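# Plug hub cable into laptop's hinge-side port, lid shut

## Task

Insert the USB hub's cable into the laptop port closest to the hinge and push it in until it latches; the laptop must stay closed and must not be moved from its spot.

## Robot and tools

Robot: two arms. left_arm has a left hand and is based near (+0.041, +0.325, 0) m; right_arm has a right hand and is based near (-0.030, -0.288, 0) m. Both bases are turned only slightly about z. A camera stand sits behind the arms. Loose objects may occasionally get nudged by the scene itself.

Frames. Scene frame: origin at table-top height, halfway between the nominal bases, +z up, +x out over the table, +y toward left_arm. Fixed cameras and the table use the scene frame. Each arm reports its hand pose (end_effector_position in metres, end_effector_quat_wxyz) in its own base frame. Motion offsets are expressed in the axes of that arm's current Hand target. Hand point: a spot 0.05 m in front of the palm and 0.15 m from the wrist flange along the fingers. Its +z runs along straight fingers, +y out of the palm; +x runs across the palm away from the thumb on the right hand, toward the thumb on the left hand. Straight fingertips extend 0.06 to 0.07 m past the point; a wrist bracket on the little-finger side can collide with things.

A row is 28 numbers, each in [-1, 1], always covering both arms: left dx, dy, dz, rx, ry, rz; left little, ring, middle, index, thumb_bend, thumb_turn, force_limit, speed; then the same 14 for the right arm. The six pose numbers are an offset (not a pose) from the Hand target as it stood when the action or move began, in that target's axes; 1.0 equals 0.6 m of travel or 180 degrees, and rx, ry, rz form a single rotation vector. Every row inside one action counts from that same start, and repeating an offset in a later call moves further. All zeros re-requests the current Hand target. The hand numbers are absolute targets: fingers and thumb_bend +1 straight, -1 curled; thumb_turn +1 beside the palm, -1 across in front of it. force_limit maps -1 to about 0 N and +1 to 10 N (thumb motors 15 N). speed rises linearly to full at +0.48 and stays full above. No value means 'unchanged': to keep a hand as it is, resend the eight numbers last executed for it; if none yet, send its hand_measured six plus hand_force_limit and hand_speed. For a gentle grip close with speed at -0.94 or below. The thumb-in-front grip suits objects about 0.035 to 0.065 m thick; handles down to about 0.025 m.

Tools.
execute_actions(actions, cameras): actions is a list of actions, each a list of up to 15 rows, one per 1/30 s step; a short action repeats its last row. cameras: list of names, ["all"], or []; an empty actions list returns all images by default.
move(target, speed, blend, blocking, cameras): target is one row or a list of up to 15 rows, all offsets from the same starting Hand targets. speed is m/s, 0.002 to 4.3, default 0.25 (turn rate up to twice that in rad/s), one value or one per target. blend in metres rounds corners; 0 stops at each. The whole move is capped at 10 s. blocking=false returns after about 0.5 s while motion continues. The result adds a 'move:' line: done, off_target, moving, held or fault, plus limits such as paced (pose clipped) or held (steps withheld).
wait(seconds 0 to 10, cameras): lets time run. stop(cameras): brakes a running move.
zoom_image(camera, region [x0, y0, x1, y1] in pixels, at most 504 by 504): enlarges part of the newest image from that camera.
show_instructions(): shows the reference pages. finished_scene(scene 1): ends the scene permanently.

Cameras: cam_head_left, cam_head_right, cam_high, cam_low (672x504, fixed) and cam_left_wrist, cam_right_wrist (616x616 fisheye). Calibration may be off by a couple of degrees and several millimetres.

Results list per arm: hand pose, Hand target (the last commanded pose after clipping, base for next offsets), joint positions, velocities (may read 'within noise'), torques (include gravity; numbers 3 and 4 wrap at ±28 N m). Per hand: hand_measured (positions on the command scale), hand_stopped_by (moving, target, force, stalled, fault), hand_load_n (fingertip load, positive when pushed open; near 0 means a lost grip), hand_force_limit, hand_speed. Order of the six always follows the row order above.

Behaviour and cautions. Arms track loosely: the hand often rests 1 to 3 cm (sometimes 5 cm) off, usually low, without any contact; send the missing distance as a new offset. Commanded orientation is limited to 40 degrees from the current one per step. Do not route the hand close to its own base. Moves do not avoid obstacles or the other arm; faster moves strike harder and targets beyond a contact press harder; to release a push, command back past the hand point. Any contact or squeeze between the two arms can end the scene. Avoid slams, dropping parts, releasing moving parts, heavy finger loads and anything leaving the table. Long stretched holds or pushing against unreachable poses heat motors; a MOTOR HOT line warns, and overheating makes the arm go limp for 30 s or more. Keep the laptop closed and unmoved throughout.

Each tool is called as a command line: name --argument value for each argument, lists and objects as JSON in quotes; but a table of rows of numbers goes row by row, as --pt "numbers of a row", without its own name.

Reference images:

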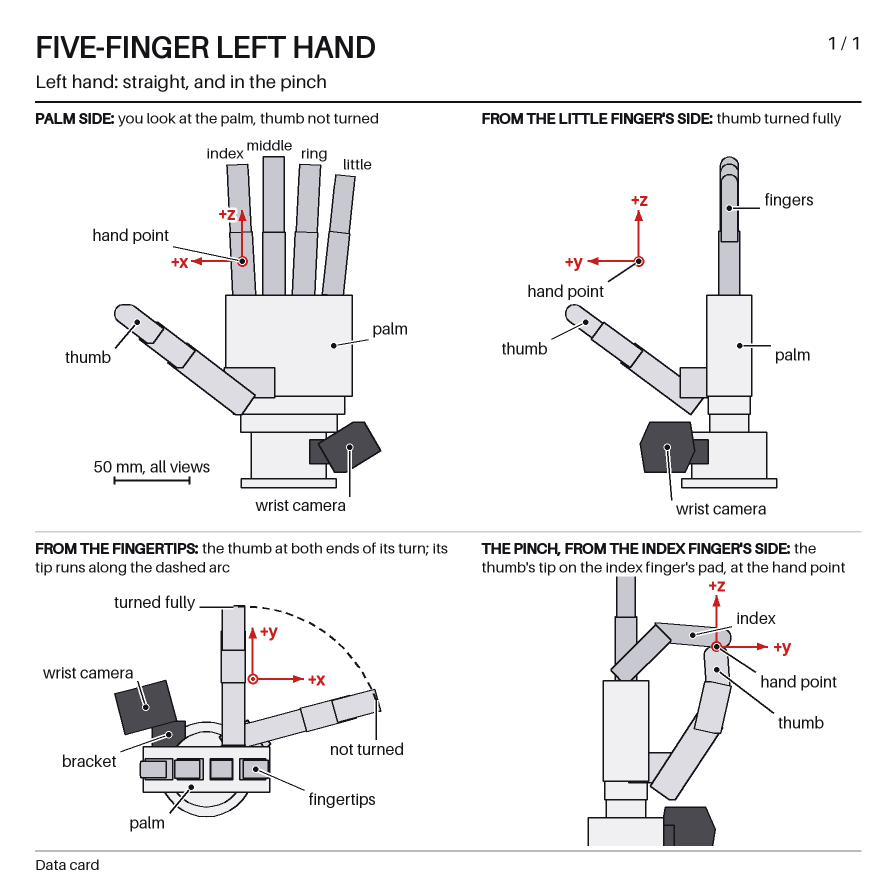

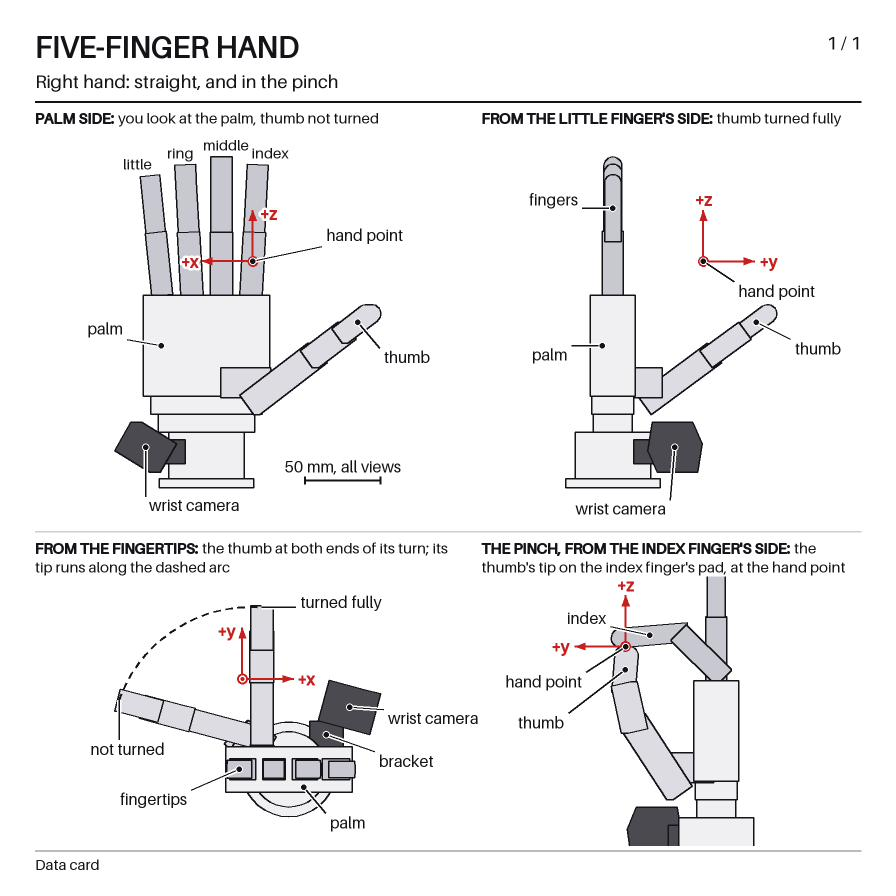

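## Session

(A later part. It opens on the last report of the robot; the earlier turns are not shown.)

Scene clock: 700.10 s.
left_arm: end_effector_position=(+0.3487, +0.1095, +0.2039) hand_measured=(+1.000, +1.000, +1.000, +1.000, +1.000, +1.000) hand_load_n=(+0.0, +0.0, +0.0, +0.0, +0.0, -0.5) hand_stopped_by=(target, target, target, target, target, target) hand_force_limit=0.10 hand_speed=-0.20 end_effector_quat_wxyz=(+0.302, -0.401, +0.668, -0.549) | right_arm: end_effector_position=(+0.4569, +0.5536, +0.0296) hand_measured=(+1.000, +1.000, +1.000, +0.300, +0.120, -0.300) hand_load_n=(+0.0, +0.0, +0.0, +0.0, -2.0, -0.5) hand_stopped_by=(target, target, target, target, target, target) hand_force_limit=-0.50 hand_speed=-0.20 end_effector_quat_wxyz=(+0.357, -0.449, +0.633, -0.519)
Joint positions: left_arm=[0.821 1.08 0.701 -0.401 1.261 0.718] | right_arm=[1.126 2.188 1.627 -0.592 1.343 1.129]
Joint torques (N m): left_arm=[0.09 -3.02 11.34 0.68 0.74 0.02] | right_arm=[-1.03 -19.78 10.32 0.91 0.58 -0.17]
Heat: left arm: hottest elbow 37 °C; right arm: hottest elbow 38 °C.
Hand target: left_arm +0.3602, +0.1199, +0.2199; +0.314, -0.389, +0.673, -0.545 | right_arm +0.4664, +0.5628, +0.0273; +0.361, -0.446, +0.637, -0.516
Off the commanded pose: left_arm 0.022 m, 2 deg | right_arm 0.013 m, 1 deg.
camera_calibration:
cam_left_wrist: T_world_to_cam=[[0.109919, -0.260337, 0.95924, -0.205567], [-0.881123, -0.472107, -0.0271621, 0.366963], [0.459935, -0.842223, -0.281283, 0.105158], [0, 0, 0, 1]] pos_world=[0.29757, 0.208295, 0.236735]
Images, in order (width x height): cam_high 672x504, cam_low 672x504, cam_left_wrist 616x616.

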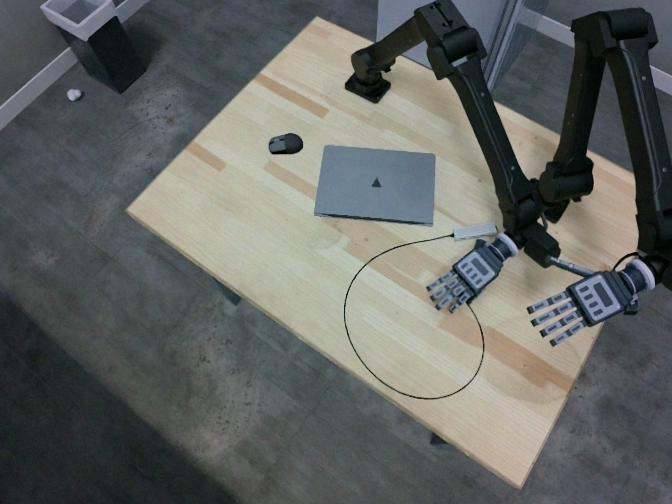

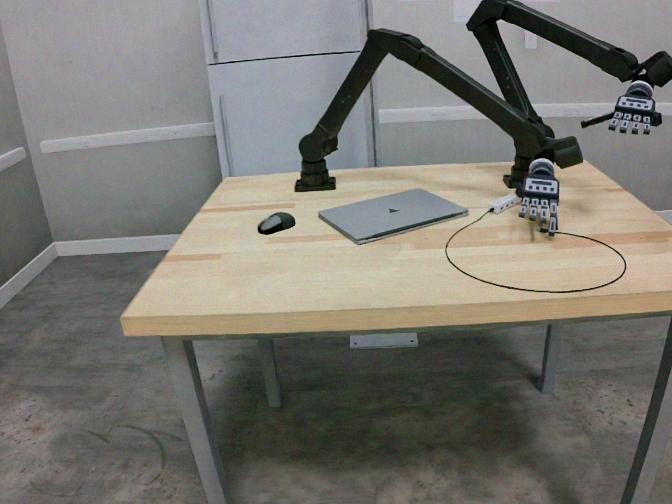

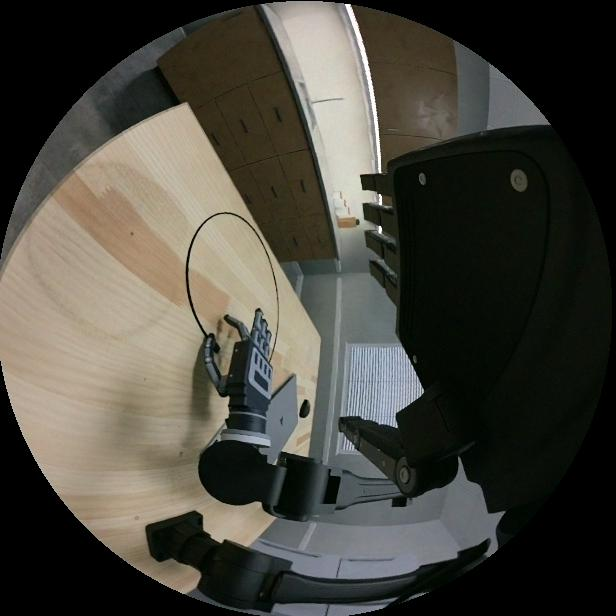

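move --pt "0 0 0 0 0 0 1 1 1 1 1 1 0.1 -0.2 0 -0.0424 -0.0090 0 0 0 1 1 1 0.3 0.12 -0.3 -0.5 -0.2" --pt "0 0 0 0 0 0 1 1 1 1 1 1 0.1 -0.2 0.0257 -0.0302 -0.0671 0 0 0 1 1 1 0.3 0.12 -0.3 -0.5 -0.2" --speed 0.08 --cameras '["cam_right_wrist", "cam_left_wrist"]'

zoom_image --camera "cam_right_wrist" --region '[240, 230, 420, 390]'

Scene clock: 718.13 s.
left_arm: end_effector_position=(+0.3487, +0.1095, +0.2039) hand_measured=(+1.000, +1.000, +1.000, +1.000, +1.000, +1.000) hand_load_n=(+0.0, +0.0, +0.0, +0.0, +0.5, -0.5) hand_stopped_by=(target, target, target, target, target, target) hand_force_limit=0.10 hand_speed=-0.20 end_effector_quat_wxyz=(+0.302, -0.401, +0.668, -0.549) | right_arm: end_effector_position=(+0.4274, +0.5469, +0.0288) hand_measured=(+1.000, +1.000, +1.000, +0.300, +0.120, -0.300) hand_load_n=(+0.0, +0.0, +0.0, +0.0, -1.5, +1.0) hand_stopped_by=(target, target, target, target, target, target) hand_force_limit=-0.50 hand_speed=-0.20 end_effector_quat_wxyz=(+0.347, -0.454, +0.630, -0.526)
Joint positions: left_arm=[0.821 1.08 0.701 -0.401 1.261 0.718] | right_arm=[1.164 2.183 1.633 -0.819 1.358 1.324]
Joint torques (N m): left_arm=[-0.09 -3.08 11.36 0.69 0.74 0.01] | right_arm=[0.09 -23.41 9.58 -0.4 0.72 -0.01]
Heat: left arm: hottest elbow 37 °C; right arm: hottest elbow 39 °C.
Hand target: left_arm +0.3602, +0.1199, +0.2199; +0.314, -0.389, +0.673, -0.545 | right_arm +0.4277, +0.5605, +0.0535; +0.361, -0.445, +0.637, -0.516
Off the commanded pose: left_arm 0.022 m, 2 deg | right_arm 0.028 m, 2 deg.
move: off_target (left_arm, right_arm)
camera_calibration:
cam_left_wrist: T_world_to_cam=[[0.109919, -0.260337, 0.95924, -0.205567], [-0.881123, -0.472107, -0.0271621, 0.366963], [0.459935, -0.842223, -0.281283, 0.105158], [0, 0, 0, 1]] pos_world=[0.29757, 0.208295, 0.236735]
cam_right_wrist: T_world_to_cam=[[-0.26205, -0.218432, -0.940009, 0.261855], [-0.24552, 0.957088, -0.153956, -0.413885], [0.933301, 0.190447, -0.304434, -0.376348], [0, 0, 0, 1]] pos_world=[0.318248, 0.524996, 0.0678531]
Images, in order (width x height): cam_left_wrist 616x616, cam_right_wrist 616x616.

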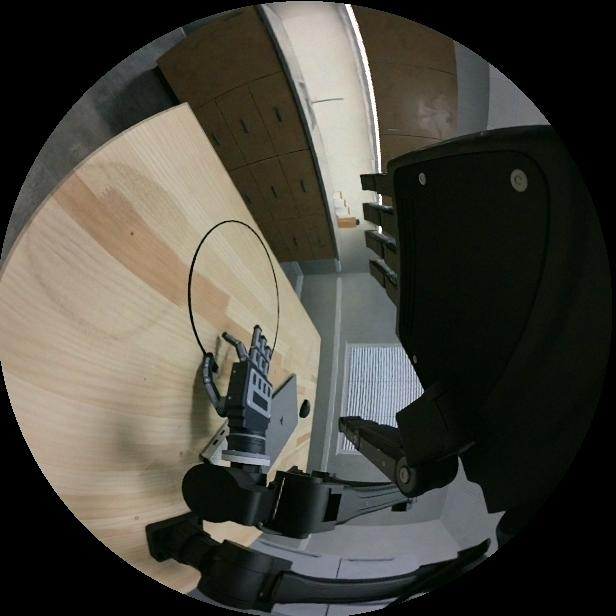

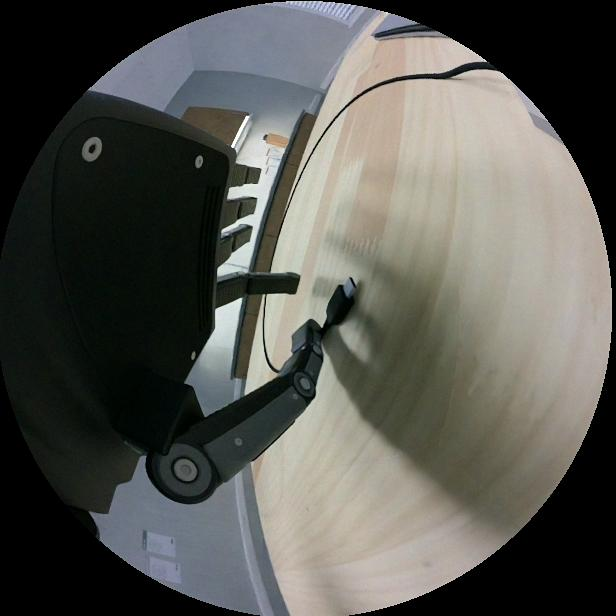

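Scaled by 2.800 from the camera's 616x616 image, which has a finer 880x880 frame.

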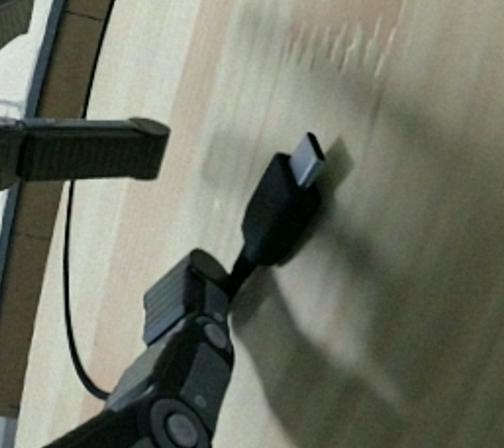

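move --target '[0,0,0,0,0,0,1,1,1,1,1,1,0.1,-0.2,0,-0.0489,-0.0104,0,0,0,1,1,1,0.3,0.12,-0.3,-0.5,-0.2]' --speed 0.08 --cameras '["cam_right_wrist", "cam_left_wrist"]'

zoom_image --camera "cam_right_wrist" --region '[240, 230, 420, 390]'

zoom_image --camera "cam_left_wrist" --region '[170, 300, 290, 420]'

Scene clock: 725.67 s.
left_arm: end_effector_position=(+0.3487, +0.1095, +0.2039) hand_measured=(+1.000, +1.000, +1.000, +1.000, +1.000, +1.000) hand_load_n=(+0.0, +0.0, +0.0, +0.0, +0.0, -0.5) hand_stopped_by=(target, target, target, target, target, target) hand_force_limit=0.10 hand_speed=-0.20 end_effector_quat_wxyz=(+0.302, -0.401, +0.668, -0.549) | right_arm: end_effector_position=(+0.4253, +0.5424, +0.0473) hand_measured=(+1.000, +1.000, +1.000, +0.300, +0.120, -0.300) hand_load_n=(+0.0, +0.0, +0.0, +0.0, +0.0, +0.0) hand_stopped_by=(target, target, target, target, target, target) hand_force_limit=-0.50 hand_speed=-0.20 end_effector_quat_wxyz=(+0.337, -0.462, +0.626, -0.531)
Joint positions: left_arm=[0.821 1.08 0.701 -0.401 1.261 0.718] | right_arm=[1.164 2.155 1.643 -0.886 1.357 1.324]
Joint torques (N m): left_arm=[-0.15 -3.14 11.38 0.7 0.74 0.01] | right_arm=[0.09 -24.12 10.58 -0.36 0.76 -0.01]
Heat: left arm: hottest elbow 37 °C; right arm: hottest elbow 38 °C.
Hand target: left_arm +0.3602, +0.1199, +0.2199; +0.314, -0.389, +0.673, -0.545 | right_arm +0.4276, +0.5604, +0.0835; +0.361, -0.445, +0.637, -0.516
Off the commanded pose: left_arm 0.022 m, 2 deg | right_arm 0.041 m, 4 deg.
move: off_target (left_arm, right_arm)
camera_calibration:
cam_left_wrist: T_world_to_cam=[[0.109919, -0.260337, 0.95924, -0.205567], [-0.881123, -0.472107, -0.0271621, 0.366963], [0.459935, -0.842223, -0.281283, 0.105158], [0, 0, 0, 1]] pos_world=[0.29757, 0.208295, 0.236735]
cam_right_wrist: T_world_to_cam=[[-0.273283, -0.241967, -0.931004, 0.294772], [-0.247604, 0.952928, -0.174985, -0.403063], [0.929521, 0.1827, -0.320331, -0.361384], [0, 0, 0, 1]] pos_world=[0.316669, 0.52144, 0.0881418]
Images, in order (width x height): cam_left_wrist 616x616, cam_right_wrist 616x616.

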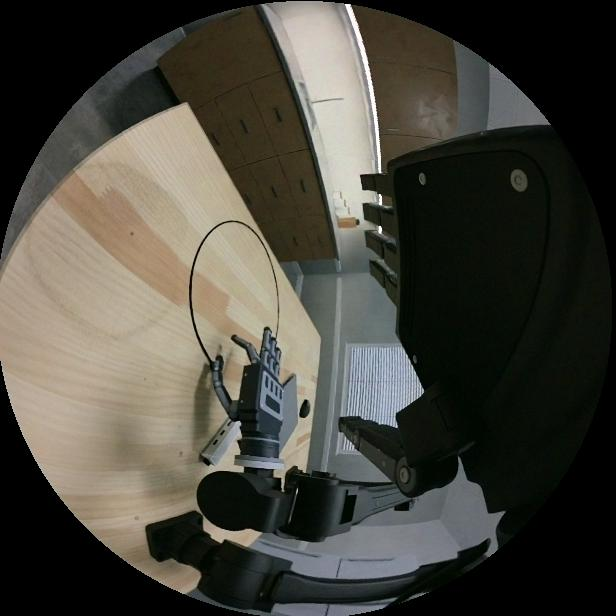

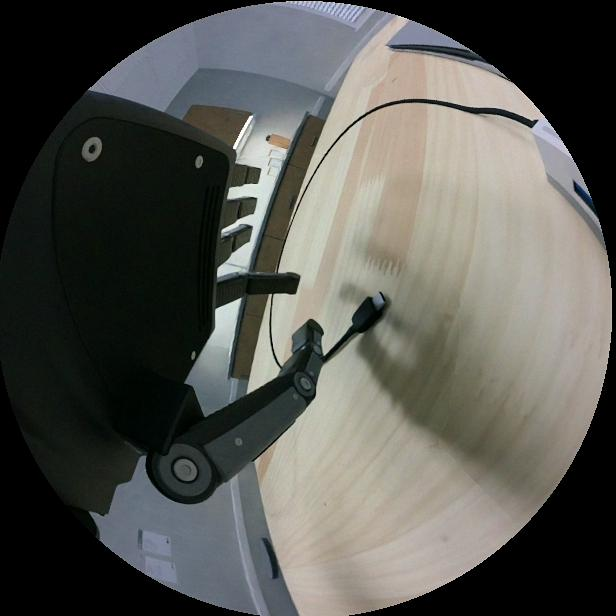

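Scaled by 2.800 from the camera's 616x616 image, which has a finer 880x880 frame.

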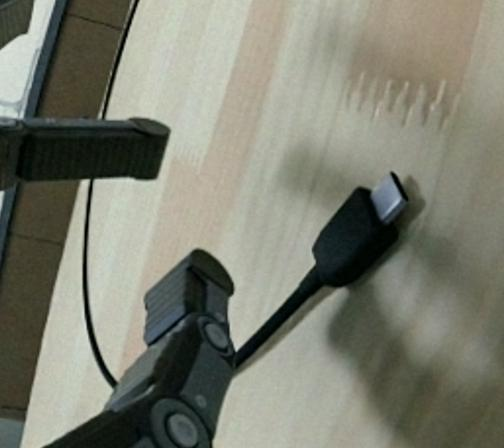

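Scaled by 4.200 from the camera's 616x616 image, which has a finer 880x880 frame.

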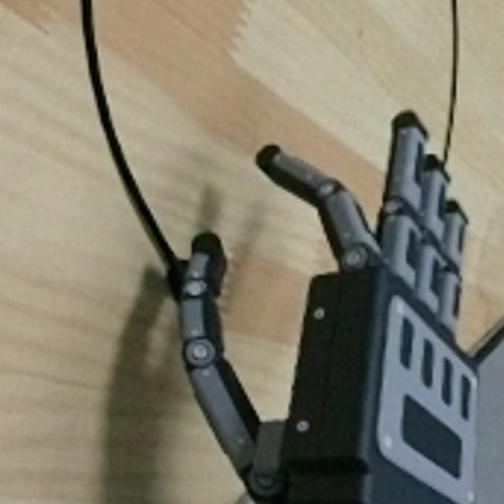

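move --target '[0,0,0,0,0,0,1,1,1,1,1,1,0.1,-0.2,0.0227,0.0037,-0.0415,0,0.0435,0.031,1,1,1,0.3,0.12,-0.3,-0.5,-0.2]' --speed 0.08 --cameras '["cam_right_wrist"]'

zoom_image --camera "cam_right_wrist" --region '[240, 230, 420, 390]'

Scene clock: 744.07 s.
left_arm: end_effector_position=(+0.3487, +0.1095, +0.2039) hand_measured=(+1.000, +1.000, +1.000, +1.000, +1.000, +1.000) hand_load_n=(+0.0, +0.0, -0.5, +0.0, +0.0, -0.5) hand_stopped_by=(target, target, target, target, target, target) hand_force_limit=0.10 hand_speed=-0.20 end_effector_quat_wxyz=(+0.302, -0.401, +0.668, -0.549) | right_arm: end_effector_position=(+0.4006, +0.5437, +0.0831) hand_measured=(+1.000, +1.000, +1.000, +0.300, +0.120, -0.300) hand_load_n=(+0.0, +0.0, -0.5, +0.0, +0.0, +0.0) hand_stopped_by=(target, target, target, target, target, target) hand_force_limit=-0.50 hand_speed=-0.20 end_effector_quat_wxyz=(+0.336, -0.391, +0.676, -0.526)
Joint positions: left_arm=[0.821 1.08 0.701 -0.401 1.261 0.718] | right_arm=[1.205 2.25 1.894 -1.676 1.321 2.088]
Joint torques (N m): left_arm=[-0.03 -3.25 11.34 0.7 0.74 0.02] | right_arm=[0.15 -20.89 10.33 -1.14 0.65 0.05]
Heat: left arm: hottest elbow 38 °C; right arm: hottest elbow 38 °C.
Hand target: left_arm +0.3602, +0.1199, +0.2199; +0.314, -0.389, +0.673, -0.545 | right_arm +0.3996, +0.5563, +0.0865; +0.341, -0.378, +0.681, -0.527
Off the commanded pose: left_arm 0.022 m, 2 deg | right_arm 0.013 m, 2 deg.
joint sent to its limit (right arm) — joint 6 (wrist roll), upper limit. The joint targets still meet the commanded pose.
move: off_target (left_arm, right_arm)
camera_calibration:
cam_right_wrist: T_world_to_cam=[[-0.263954, -0.105352, -0.958764, 0.245968], [-0.11267, 0.99058, -0.0778287, -0.486678], [0.957932, 0.0874811, -0.273338, -0.290686], [0, 0, 0, 1]] pos_world=[0.288548, 0.533436, 0.118492]
Images, in order (width x height): cam_right_wrist 616x616.

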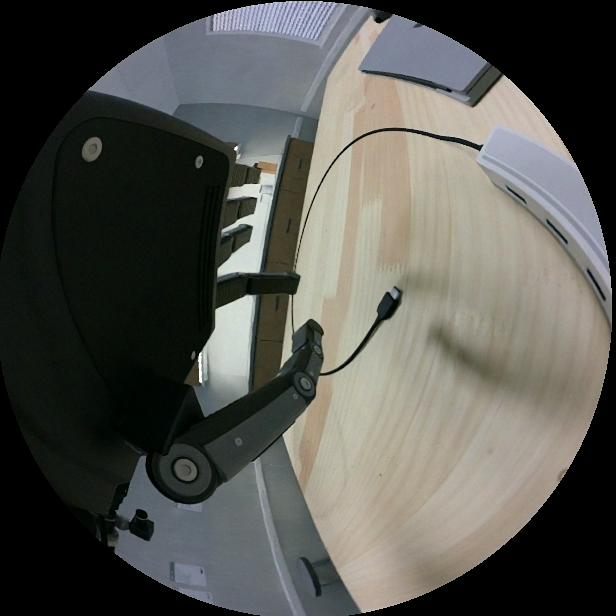

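Scaled by 2.800 from the camera's 616x616 image, which has a finer 880x880 frame.

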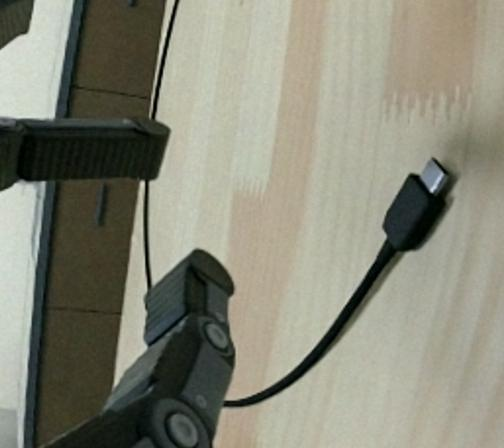

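move --target '[0,0,0,0,0,0,1,1,1,1,1,1,0.1,-0.2,0.0115,0.0538,0.0092,0,-0.038,-0.025,1,1,1,0.3,0.12,-0.3,-0.5,-0.2]' --speed 0.08 --cameras '["cam_right_wrist"]'

zoom_image --camera "cam_right_wrist" --region '[240, 230, 420, 390]'

Scene clock: 766.80 s.
left_arm: end_effector_position=(+0.3487, +0.1095, +0.2039) hand_measured=(+1.000, +1.000, +1.000, +1.000, +1.000, +1.000) hand_load_n=(+0.0, +0.0, +0.0, +0.0, +0.0, +0.0) hand_stopped_by=(target, target, target, target, target, target) hand_force_limit=0.10 hand_speed=-0.20 end_effector_quat_wxyz=(+0.302, -0.401, +0.668, -0.549) | right_arm: end_effector_position=(+0.3973, +0.5451, +0.0283) hand_measured=(+1.000, +1.000, +1.000, +0.300, +0.120, -0.300) hand_load_n=(+0.0, +0.0, +0.0, +0.0, +0.0, +0.0) hand_stopped_by=(target, target, target, target, target, target) hand_force_limit=-0.50 hand_speed=-0.20 end_effector_quat_wxyz=(+0.346, -0.440, +0.638, -0.528)
Joint positions: left_arm=[0.821 1.08 0.701 -0.401 1.261 0.718] | right_arm=[1.209 2.217 1.693 -1.17 1.365 1.673]
Joint torques (N m): left_arm=[0.15 -3.19 11.36 0.66 0.74 0.01] | right_arm=[0.09 -24.82 6.91 0.12 0.75 -0.15]
Heat: left arm: hottest elbow 38 °C; right arm: hottest elbow 38 °C.
Hand target: left_arm +0.3602, +0.1199, +0.2199; +0.314, -0.389, +0.673, -0.545 | right_arm +0.3960, +0.5528, +0.0534; +0.361, -0.435, +0.644, -0.516
Off the commanded pose: left_arm 0.022 m, 2 deg | right_arm 0.026 m, 2 deg.
move: off_target (left_arm, right_arm)
camera_calibration:
cam_right_wrist: T_world_to_cam=[[-0.258639, -0.19772, -0.945522, 0.240629], [-0.217646, 0.965587, -0.14238, -0.435614], [0.941135, 0.168964, -0.292772, -0.339892], [0, 0, 0, 1]] pos_world=[0.287311, 0.52563, 0.0659866]
Images, in order (width x height): cam_right_wrist 616x616.

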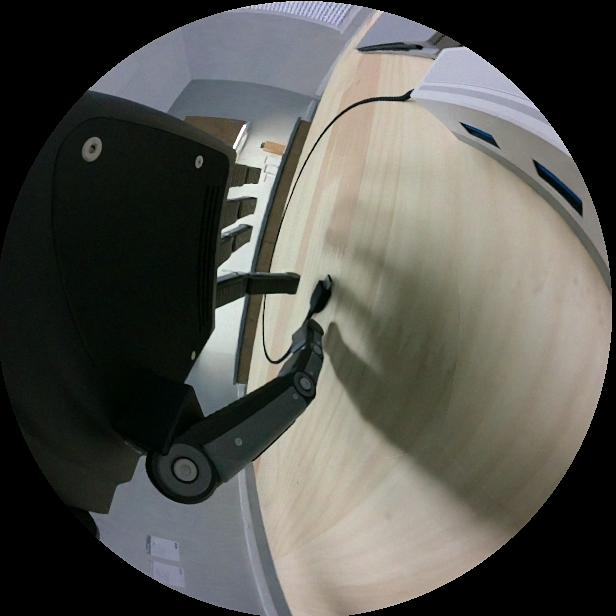

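Scaled by 2.800 from the camera's 616x616 image, which has a finer 880x880 frame.

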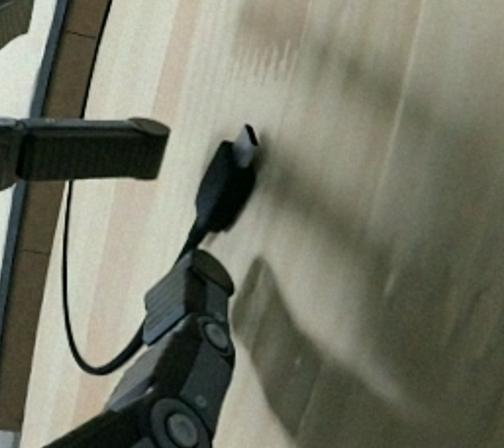

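move --target '[0,0,0,0,0,0,1,1,1,1,1,1,0.1,-0.2,0.0047,0.0072,0.0062,0,0,0,1,1,1,0.3,0.12,-0.3,-0.5,-0.2]' --speed 0.05 --cameras '["cam_right_wrist"]'

zoom_image --camera "cam_right_wrist" --region '[260, 250, 380, 350]'

Scene clock: 786.17 s.
left_arm: end_effector_position=(+0.3487, +0.1095, +0.2039) hand_measured=(+1.000, +1.000, +1.000, +1.000, +1.000, +1.000) hand_load_n=(+0.0, +0.0, +0.0, +0.0, +0.0, -0.5) hand_stopped_by=(target, target, target, target, target, target) hand_force_limit=0.10 hand_speed=-0.20 end_effector_quat_wxyz=(+0.302, -0.401, +0.668, -0.549) | right_arm: end_effector_position=(+0.3966, +0.5439, +0.0251) hand_measured=(+1.000, +1.000, +1.000, +0.300, +0.120, -0.300) hand_load_n=(+0.0, +0.0, +0.0, +0.0, -0.5, +0.0) hand_stopped_by=(target, target, target, target, target, target) hand_force_limit=-0.50 hand_speed=-0.20 end_effector_quat_wxyz=(+0.349, -0.441, +0.638, -0.526)
Joint positions: left_arm=[0.821 1.08 0.701 -0.401 1.261 0.718] | right_arm=[1.209 2.208 1.667 -1.118 1.365 1.641]
Joint torques (N m): left_arm=[0.03 -3.08 11.38 0.68 0.74 0.01] | right_arm=[-0.38 -24.53 6.79 0.05 0.74 -0.18]
Heat: left arm: hottest elbow 38 °C; right arm: hottest elbow 37 °C.
Hand target: left_arm +0.3602, +0.1199, +0.2199; +0.314, -0.389, +0.673, -0.545 | right_arm +0.3976, +0.5493, +0.0482; +0.361, -0.435, +0.644, -0.516
Off the commanded pose: left_arm 0.022 m, 2 deg | right_arm 0.024 m, 2 deg.
move: off_target (left_arm, right_arm)
camera_calibration:
cam_right_wrist: T_world_to_cam=[[-0.256344, -0.194813, -0.94675, 0.234724], [-0.22371, 0.964842, -0.137963, -0.432306], [0.940341, 0.176431, -0.290913, -0.343763], [0, 0, 0, 1]] pos_world=[0.286713, 0.523484, 0.0625769]
Images, in order (width x height): cam_right_wrist 616x616.

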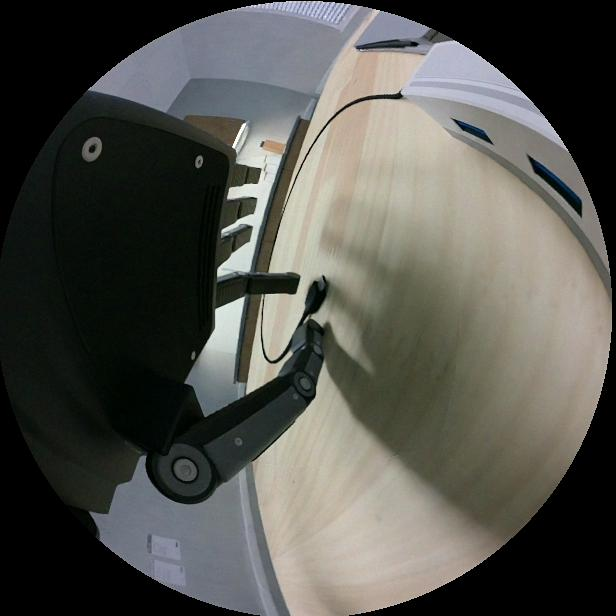

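Scaled by 4.200 from the camera's 616x616 image, which has a finer 880x880 frame.

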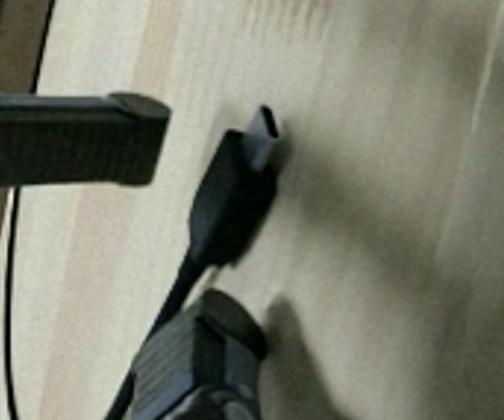

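move --target '[0,0,0,0,0,0,1,1,1,1,1,1,0.1,-0.2,0,-0.001,0.007,0,0,0,1,1,1,0.3,0.12,-0.3,-0.5,-0.2]' --speed 0.05 --cameras '["cam_right_wrist"]'

zoom_image --camera "cam_right_wrist" --region '[260, 250, 380, 350]'

Scene clock: 811.87 s.
left_arm: end_effector_position=(+0.3487, +0.1095, +0.2039) hand_measured=(+1.000, +1.000, +1.000, +1.000, +1.000, +1.000) hand_load_n=(+0.0, +0.0, +0.0, +0.0, +0.0, -0.5) hand_stopped_by=(target, target, target, target, target, target) hand_force_limit=0.10 hand_speed=-0.20 end_effector_quat_wxyz=(+0.302, -0.401, +0.668, -0.549) | right_arm: end_effector_position=(+0.3967, +0.5448, +0.0250) hand_measured=(+1.000, +1.000, +1.000, +0.300, +0.120, -0.300) hand_load_n=(+0.0, +0.0, +0.0, +0.0, -0.5, +0.0) hand_stopped_by=(target, target, target, target, target, target) hand_force_limit=-0.50 hand_speed=-0.20 end_effector_quat_wxyz=(+0.350, -0.444, +0.637, -0.524)
Joint positions: left_arm=[0.821 1.08 0.701 -0.401 1.261 0.718] | right_arm=[1.209 2.202 1.656 -1.082 1.365 1.608]
Joint torques (N m): left_arm=[-0.03 -3.14 11.43 0.72 0.74 0] | right_arm=[-0.97 -24.47 6.79 0.21 0.75 -0.19]
Heat: left arm: hottest elbow 38 °C; right arm: hottest elbow 37 °C.
Hand target: left_arm +0.3602, +0.1199, +0.2199; +0.314, -0.389, +0.673, -0.545 | right_arm +0.4015, +0.5477, +0.0479; +0.361, -0.435, +0.644, -0.516
Off the commanded pose: left_arm 0.022 m, 2 deg | right_arm 0.024 m, 2 deg.
move: off_target (left_arm, right_arm)
camera_calibration:
cam_right_wrist: T_world_to_cam=[[-0.255733, -0.197096, -0.946443, 0.235833], [-0.230356, 0.963222, -0.138347, -0.429732], [0.938902, 0.182639, -0.291729, -0.346789], [0, 0, 0, 1]] pos_world=[0.28692, 0.523746, 0.0625818]
Images, in order (width x height): cam_right_wrist 616x616.

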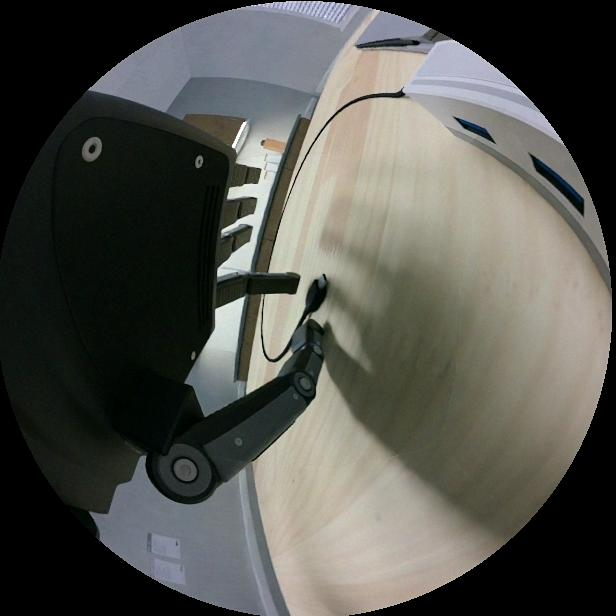

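Scaled by 4.200 from the camera's 616x616 image, which has a finer 880x880 frame.

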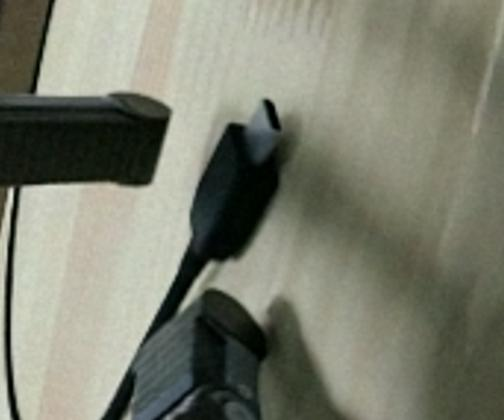

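move --target '[0,0,0,0,0,0,1,1,1,1,1,1,0.1,-0.2,0,0,0,0,0,0,1,1,1,-0.2,0.12,-0.3,-0.4,-0.9]' --speed 0.05 --cameras '["cam_right_wrist"]'

zoom_image --camera "cam_right_wrist" --region '[260, 250, 380, 350]'

Scene clock: 823.20 s.
left_arm: end_effector_position=(+0.3487, +0.1095, +0.2039) hand_measured=(+1.000, +1.000, +1.000, +1.000, +1.000, +1.000) hand_load_n=(+0.0, +0.0, +0.0, -0.5, +0.0, -0.5) hand_stopped_by=(target, target, target, target, target, target) hand_force_limit=0.10 hand_speed=-0.20 end_effector_quat_wxyz=(+0.302, -0.401, +0.668, -0.549) | right_arm: end_effector_position=(+0.3974, +0.5453, +0.0269) hand_measured=(+1.000, +1.000, +1.000, -0.128, +0.120, -0.300) hand_load_n=(+0.0, +0.0, +0.0, +3.0, +2.0, +0.5) hand_stopped_by=(target, target, target, force, target, target) hand_force_limit=-0.40 hand_speed=-0.90 end_effector_quat_wxyz=(+0.351, -0.443, +0.637, -0.524)
Joint positions: left_arm=[0.821 1.08 0.701 -0.401 1.261 0.718] | right_arm=[1.209 2.199 1.656 -1.078 1.365 1.604]
Joint torques (N m): left_arm=[0.03 -3.14 11.33 0.68 0.74 0.01] | right_arm=[-0.91 -24.23 6.71 0.2 0.74 -0.19]
Heat: left arm: hottest elbow 38 °C; right arm: hottest elbow 36 °C.
Hand target: left_arm +0.3602, +0.1199, +0.2199; +0.314, -0.389, +0.673, -0.545 | right_arm +0.4016, +0.5476, +0.0481; +0.360, -0.435, +0.644, -0.516
Off the commanded pose: left_arm 0.022 m, 2 deg | right_arm 0.022 m, 2 deg.
move: off_target (left_arm, right_arm)
camera_calibration:
cam_right_wrist: T_world_to_cam=[[-0.254719, -0.194355, -0.947283, 0.236016], [-0.23025, 0.963611, -0.135792, -0.430116], [0.939203, 0.183523, -0.2902, -0.347671], [0, 0, 0, 1]] pos_world=[0.287618, 0.524141, 0.0642734]
Images, in order (width x height): cam_right_wrist 616x616.

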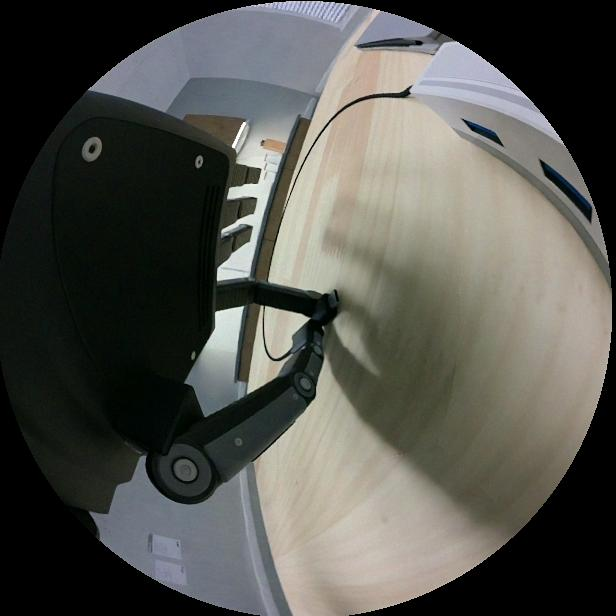

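Scaled by 4.200 from the camera's 616x616 image, which has a finer 880x880 frame.

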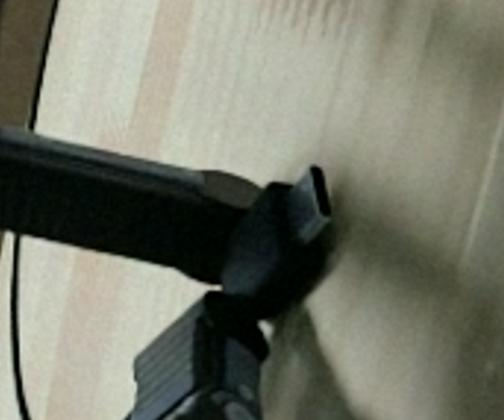

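wait --seconds 0 --cameras '["cam_left_wrist"]'

zoom_image --camera "cam_left_wrist" --region '[185, 320, 265, 400]'

Scene clock: 828.00 s.
left_arm: end_effector_position=(+0.3487, +0.1095, +0.2039) hand_measured=(+1.000, +1.000, +1.000, +1.000, +1.000, +1.000) hand_load_n=(+0.0, +0.0, +0.0, +0.0, +0.0, -0.5) hand_stopped_by=(target, target, target, target, target, target) hand_force_limit=0.10 hand_speed=-0.20 end_effector_quat_wxyz=(+0.302, -0.401, +0.668, -0.549) | right_arm: end_effector_position=(+0.3974, +0.5453, +0.0269) hand_measured=(+1.000, +1.000, +1.000, -0.128, +0.120, -0.300) hand_load_n=(+0.0, +0.0, +0.0, +3.0, +2.0, +0.5) hand_stopped_by=(target, target, target, force, target, target) hand_force_limit=-0.40 hand_speed=-0.90 end_effector_quat_wxyz=(+0.351, -0.443, +0.637, -0.524)
Joint positions: left_arm=[0.821 1.08 0.701 -0.401 1.261 0.718] | right_arm=[1.209 2.199 1.656 -1.078 1.365 1.604]
Joint torques (N m): left_arm=[0.03 -3.14 11.36 0.68 0.74 0.01] | right_arm=[-0.97 -24.23 6.71 0.18 0.74 -0.18]
Heat: left arm: hottest elbow 38 °C; right arm: hottest elbow 36 °C.
Hand target: left_arm +0.3602, +0.1199, +0.2199; +0.314, -0.389, +0.673, -0.545 | right_arm +0.4016, +0.5476, +0.0481; +0.360, -0.435, +0.644, -0.516
Off the commanded pose: left_arm 0.022 m, 2 deg | right_arm 0.022 m, 2 deg.
camera_calibration:
cam_left_wrist: T_world_to_cam=[[0.109919, -0.260337, 0.95924, -0.205567], [-0.881123, -0.472107, -0.0271621, 0.366963], [0.459935, -0.842223, -0.281283, 0.105158], [0, 0, 0, 1]] pos_world=[0.29757, 0.208295, 0.236735]
Images, in order (width x height): cam_left_wrist 616x616.

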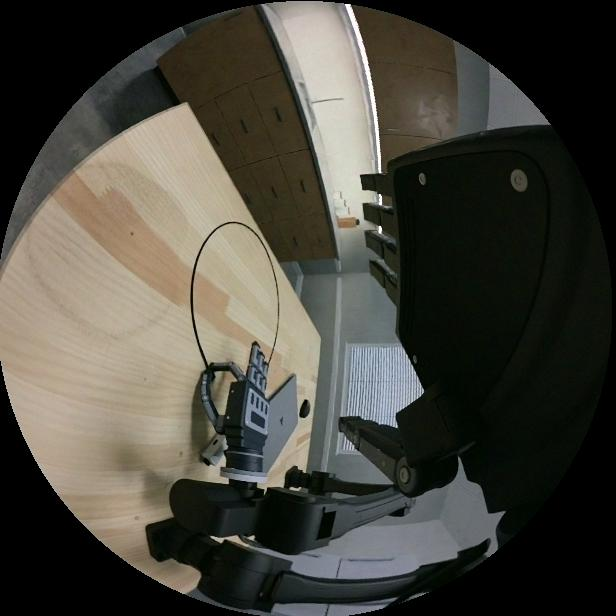

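Scaled by 6.300 from the camera's 616x616 image, which has a finer 880x880 frame.

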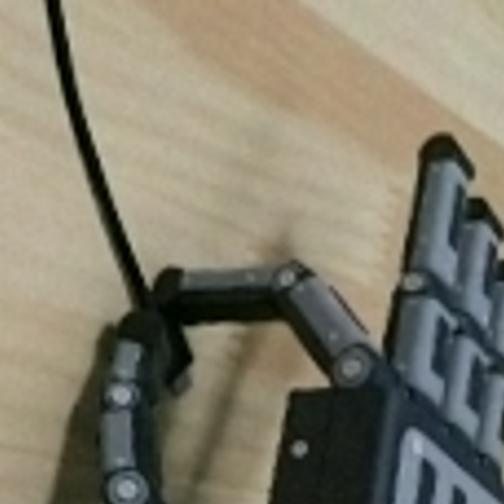

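move --target '[0,0,0,0,0,0,1,1,1,1,1,1,0.1,-0.2,0,0,0,0,0,0,1,1,1,-0.25,0.12,-0.3,0.1,-0.9]' --speed 0.05 --cameras '["cam_right_wrist"]'

zoom_image --camera "cam_right_wrist" --region '[260, 250, 380, 350]'

Scene clock: 834.20 s.
left_arm: end_effector_position=(+0.3487, +0.1095, +0.2039) hand_measured=(+1.000, +1.000, +1.000, +1.000, +1.000, +1.000) hand_load_n=(+0.0, +0.0, +0.0, +0.0, +0.0, -0.5) hand_stopped_by=(target, target, target, target, target, target) hand_force_limit=0.10 hand_speed=-0.20 end_effector_quat_wxyz=(+0.302, -0.401, +0.668, -0.549) | right_arm: end_effector_position=(+0.3973, +0.5451, +0.0268) hand_measured=(+1.000, +1.000, +1.000, -0.218, +0.120, -0.300) hand_load_n=(+0.0, +0.0, +0.0, +6.5, +1.5, -1.5) hand_stopped_by=(target, target, target, force, target, target) hand_force_limit=0.10 hand_speed=-0.90 end_effector_quat_wxyz=(+0.351, -0.443, +0.637, -0.524)
Joint positions: left_arm=[0.821 1.08 0.701 -0.401 1.261 0.718] | right_arm=[1.209 2.198 1.656 -1.077 1.364 1.603]
Joint torques (N m): left_arm=[-0.03 -3.08 11.34 0.69 0.74 0.01] | right_arm=[-0.97 -24.18 6.76 0.17 0.74 -0.18]
Heat: left arm: hottest elbow 38 °C; right arm: hottest elbow 36 °C.
Hand target: left_arm +0.3602, +0.1199, +0.2199; +0.314, -0.389, +0.673, -0.545 | right_arm +0.4015, +0.5477, +0.0480; +0.360, -0.435, +0.644, -0.516
Off the commanded pose: left_arm 0.022 m, 2 deg | right_arm 0.022 m, 2 deg.
move: off_target (left_arm, right_arm)
camera_calibration:
cam_right_wrist: T_world_to_cam=[[-0.255268, -0.194934, -0.947016, 0.2364], [-0.230596, 0.963475, -0.136165, -0.42975], [0.93897, 0.18362, -0.290895, -0.34748], [0, 0, 0, 1]] pos_world=[0.287519, 0.52394, 0.0642775]
Images, in order (width x height): cam_right_wrist 616x616.

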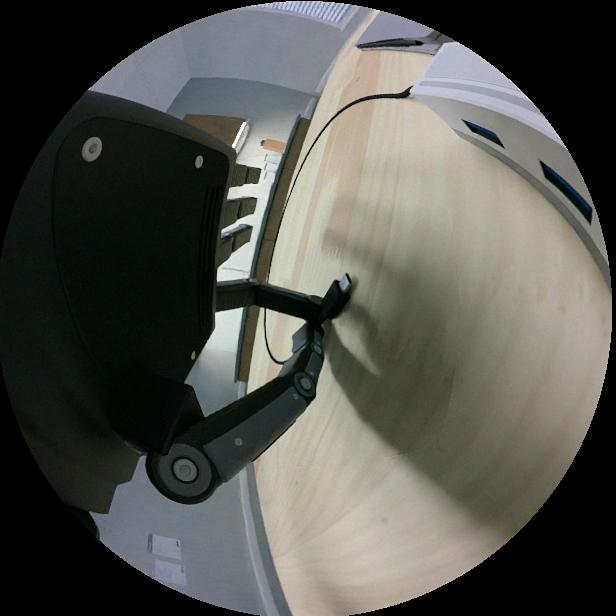

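Scaled by 4.200 from the camera's 616x616 image, which has a finer 880x880 frame.

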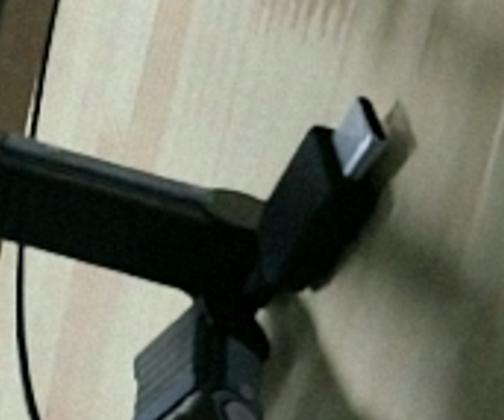

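move --target '[0,0,0,0,0,0,1,1,1,1,1,1,0.1,-0.2,0,0,0,0,0,0,1,1,1,0.3,0.12,-0.3,0.1,-0.6]' --speed 0.05 --cameras '["cam_right_wrist"]'

zoom_image --camera "cam_right_wrist" --region '[260, 250, 380, 350]'

Scene clock: 841.23 s.
left_arm: end_effector_position=(+0.3487, +0.1095, +0.2039) hand_measured=(+1.000, +1.000, +1.000, +1.000, +1.000, +1.000) hand_load_n=(-0.5, +0.0, -0.5, +0.0, +0.0, +0.0) hand_stopped_by=(target, target, target, target, target, target) hand_force_limit=0.10 hand_speed=-0.20 end_effector_quat_wxyz=(+0.302, -0.401, +0.668, -0.549) | right_arm: end_effector_position=(+0.3969, +0.5443, +0.0259) hand_measured=(+1.000, +1.000, +1.000, +0.300, +0.120, -0.300) hand_load_n=(+0.0, +0.0, -0.5, +0.0, +0.0, +0.0) hand_stopped_by=(target, target, target, target, target, target) hand_force_limit=0.10 hand_speed=-0.60 end_effector_quat_wxyz=(+0.350, -0.444, +0.637, -0.524)
Joint positions: left_arm=[0.821 1.08 0.701 -0.401 1.261 0.718] | right_arm=[1.209 2.198 1.653 -1.077 1.364 1.602]
Joint torques (N m): left_arm=[0.03 -3.08 11.37 0.73 0.74 0.01] | right_arm=[-0.97 -24.23 6.94 0.2 0.76 -0.17]
Heat: left arm: hottest elbow 38 °C; right arm: hottest elbow 36 °C.
Hand target: left_arm +0.3602, +0.1199, +0.2199; +0.314, -0.389, +0.673, -0.545 | right_arm +0.4015, +0.5477, +0.0479; +0.360, -0.435, +0.644, -0.516
Off the commanded pose: left_arm 0.022 m, 2 deg | right_arm 0.023 m, 2 deg.
move: off_target (left_arm, right_arm)
camera_calibration:
cam_right_wrist: T_world_to_cam=[[-0.256605, -0.197527, -0.946117, 0.237218], [-0.230912, 0.963075, -0.138439, -0.428797], [0.938527, 0.182946, -0.292741, -0.346676], [0, 0, 0, 1]] pos_world=[0.287222, 0.523244, 0.0635879]
Images, in order (width x height): cam_right_wrist 616x616.

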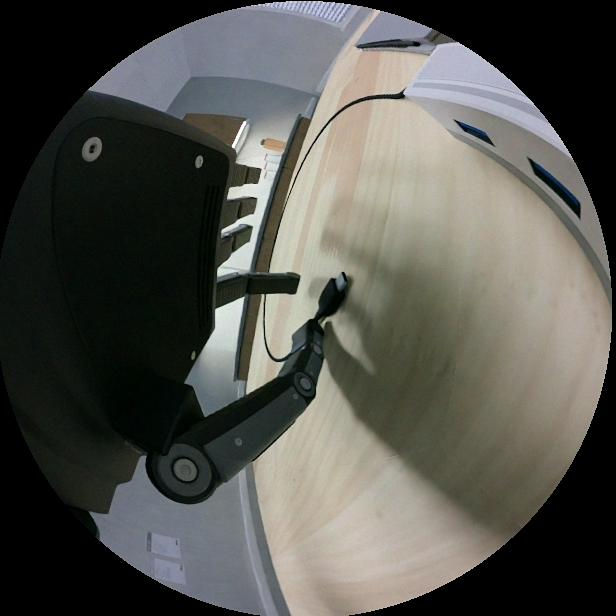

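Scaled by 4.200 from the camera's 616x616 image, which has a finer 880x880 frame.

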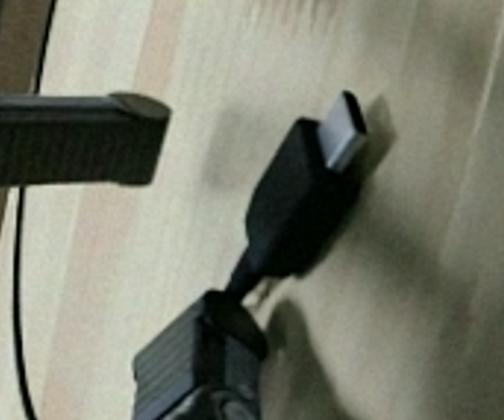

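move --target '[0,0,0,0,0,0,1,1,1,1,1,1,0.1,-0.2,0,-0.0408,-0.0087,0,0,0,1,1,1,0.3,0.12,-0.3,0.1,-0.6]' --speed 0.08 --cameras '["cam_right_wrist"]'

zoom_image --camera "cam_right_wrist" --region '[270, 240, 430, 380]'

Scene clock: 870.90 s.
left_arm: end_effector_position=(+0.3487, +0.1095, +0.2039) hand_measured=(+1.000, +1.000, +1.000, +1.000, +1.000, +1.000) hand_load_n=(+0.0, +0.0, +0.0, +0.0, +0.0, -0.5) hand_stopped_by=(target, target, target, target, target, target) hand_force_limit=0.10 hand_speed=-0.20 end_effector_quat_wxyz=(+0.302, -0.401, +0.668, -0.549) | right_arm: end_effector_position=(+0.3967, +0.5437, +0.0475) hand_measured=(+1.000, +1.000, +1.000, +0.300, +0.120, -0.300) hand_load_n=(+0.0, +0.0, +0.0, +0.0, +0.5, +0.0) hand_stopped_by=(target, target, target, target, target, target) hand_force_limit=0.10 hand_speed=-0.60 end_effector_quat_wxyz=(+0.353, -0.442, +0.638, -0.522)
Joint positions: left_arm=[0.821 1.08 0.701 -0.401 1.261 0.718] | right_arm=[1.209 2.163 1.653 -1.098 1.364 1.597]
Joint torques (N m): left_arm=[0.09 -2.96 11.37 0.66 0.74 0.01] | right_arm=[-0.97 -23.53 8.31 -0.54 0.76 -0.17]
Heat: left arm: hottest elbow 38 °C; right arm: hottest shoulder 35 °C.
Hand target: left_arm +0.3602, +0.1199, +0.2199; +0.314, -0.389, +0.673, -0.545 | right_arm +0.4013, +0.5473, +0.0730; +0.360, -0.435, +0.644, -0.516
Off the commanded pose: left_arm 0.022 m, 2 deg | right_arm 0.026 m, 1 deg.
move: off_target (left_arm, right_arm)
camera_calibration:
cam_right_wrist: T_world_to_cam=[[-0.253281, -0.189613, -0.948628, 0.25196], [-0.231436, 0.964004, -0.130894, -0.425868], [0.939301, 0.186394, -0.288048, -0.342341], [0, 0, 0, 1]] pos_world=[0.286817, 0.522124, 0.0846622]
Images, in order (width x height): cam_right_wrist 616x616.

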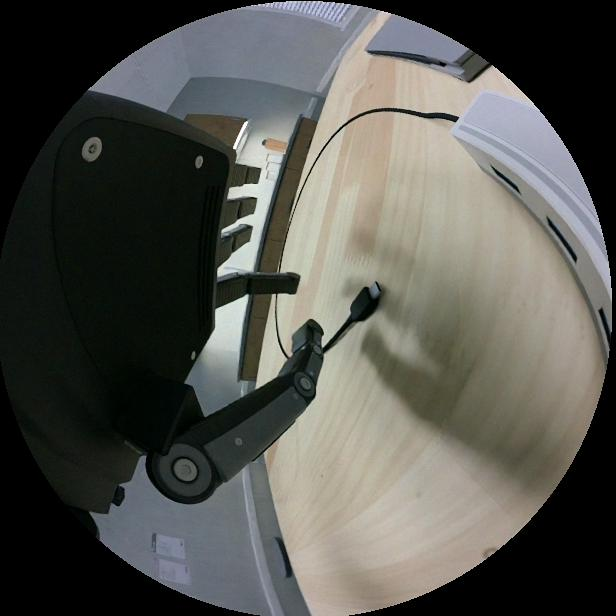

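Scaled by 3.150 from the camera's 616x616 image, which has a finer 880x880 frame.

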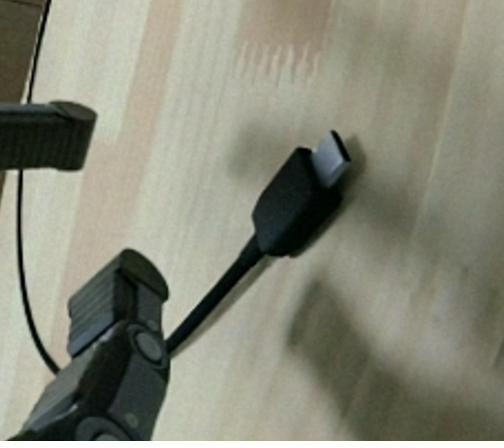

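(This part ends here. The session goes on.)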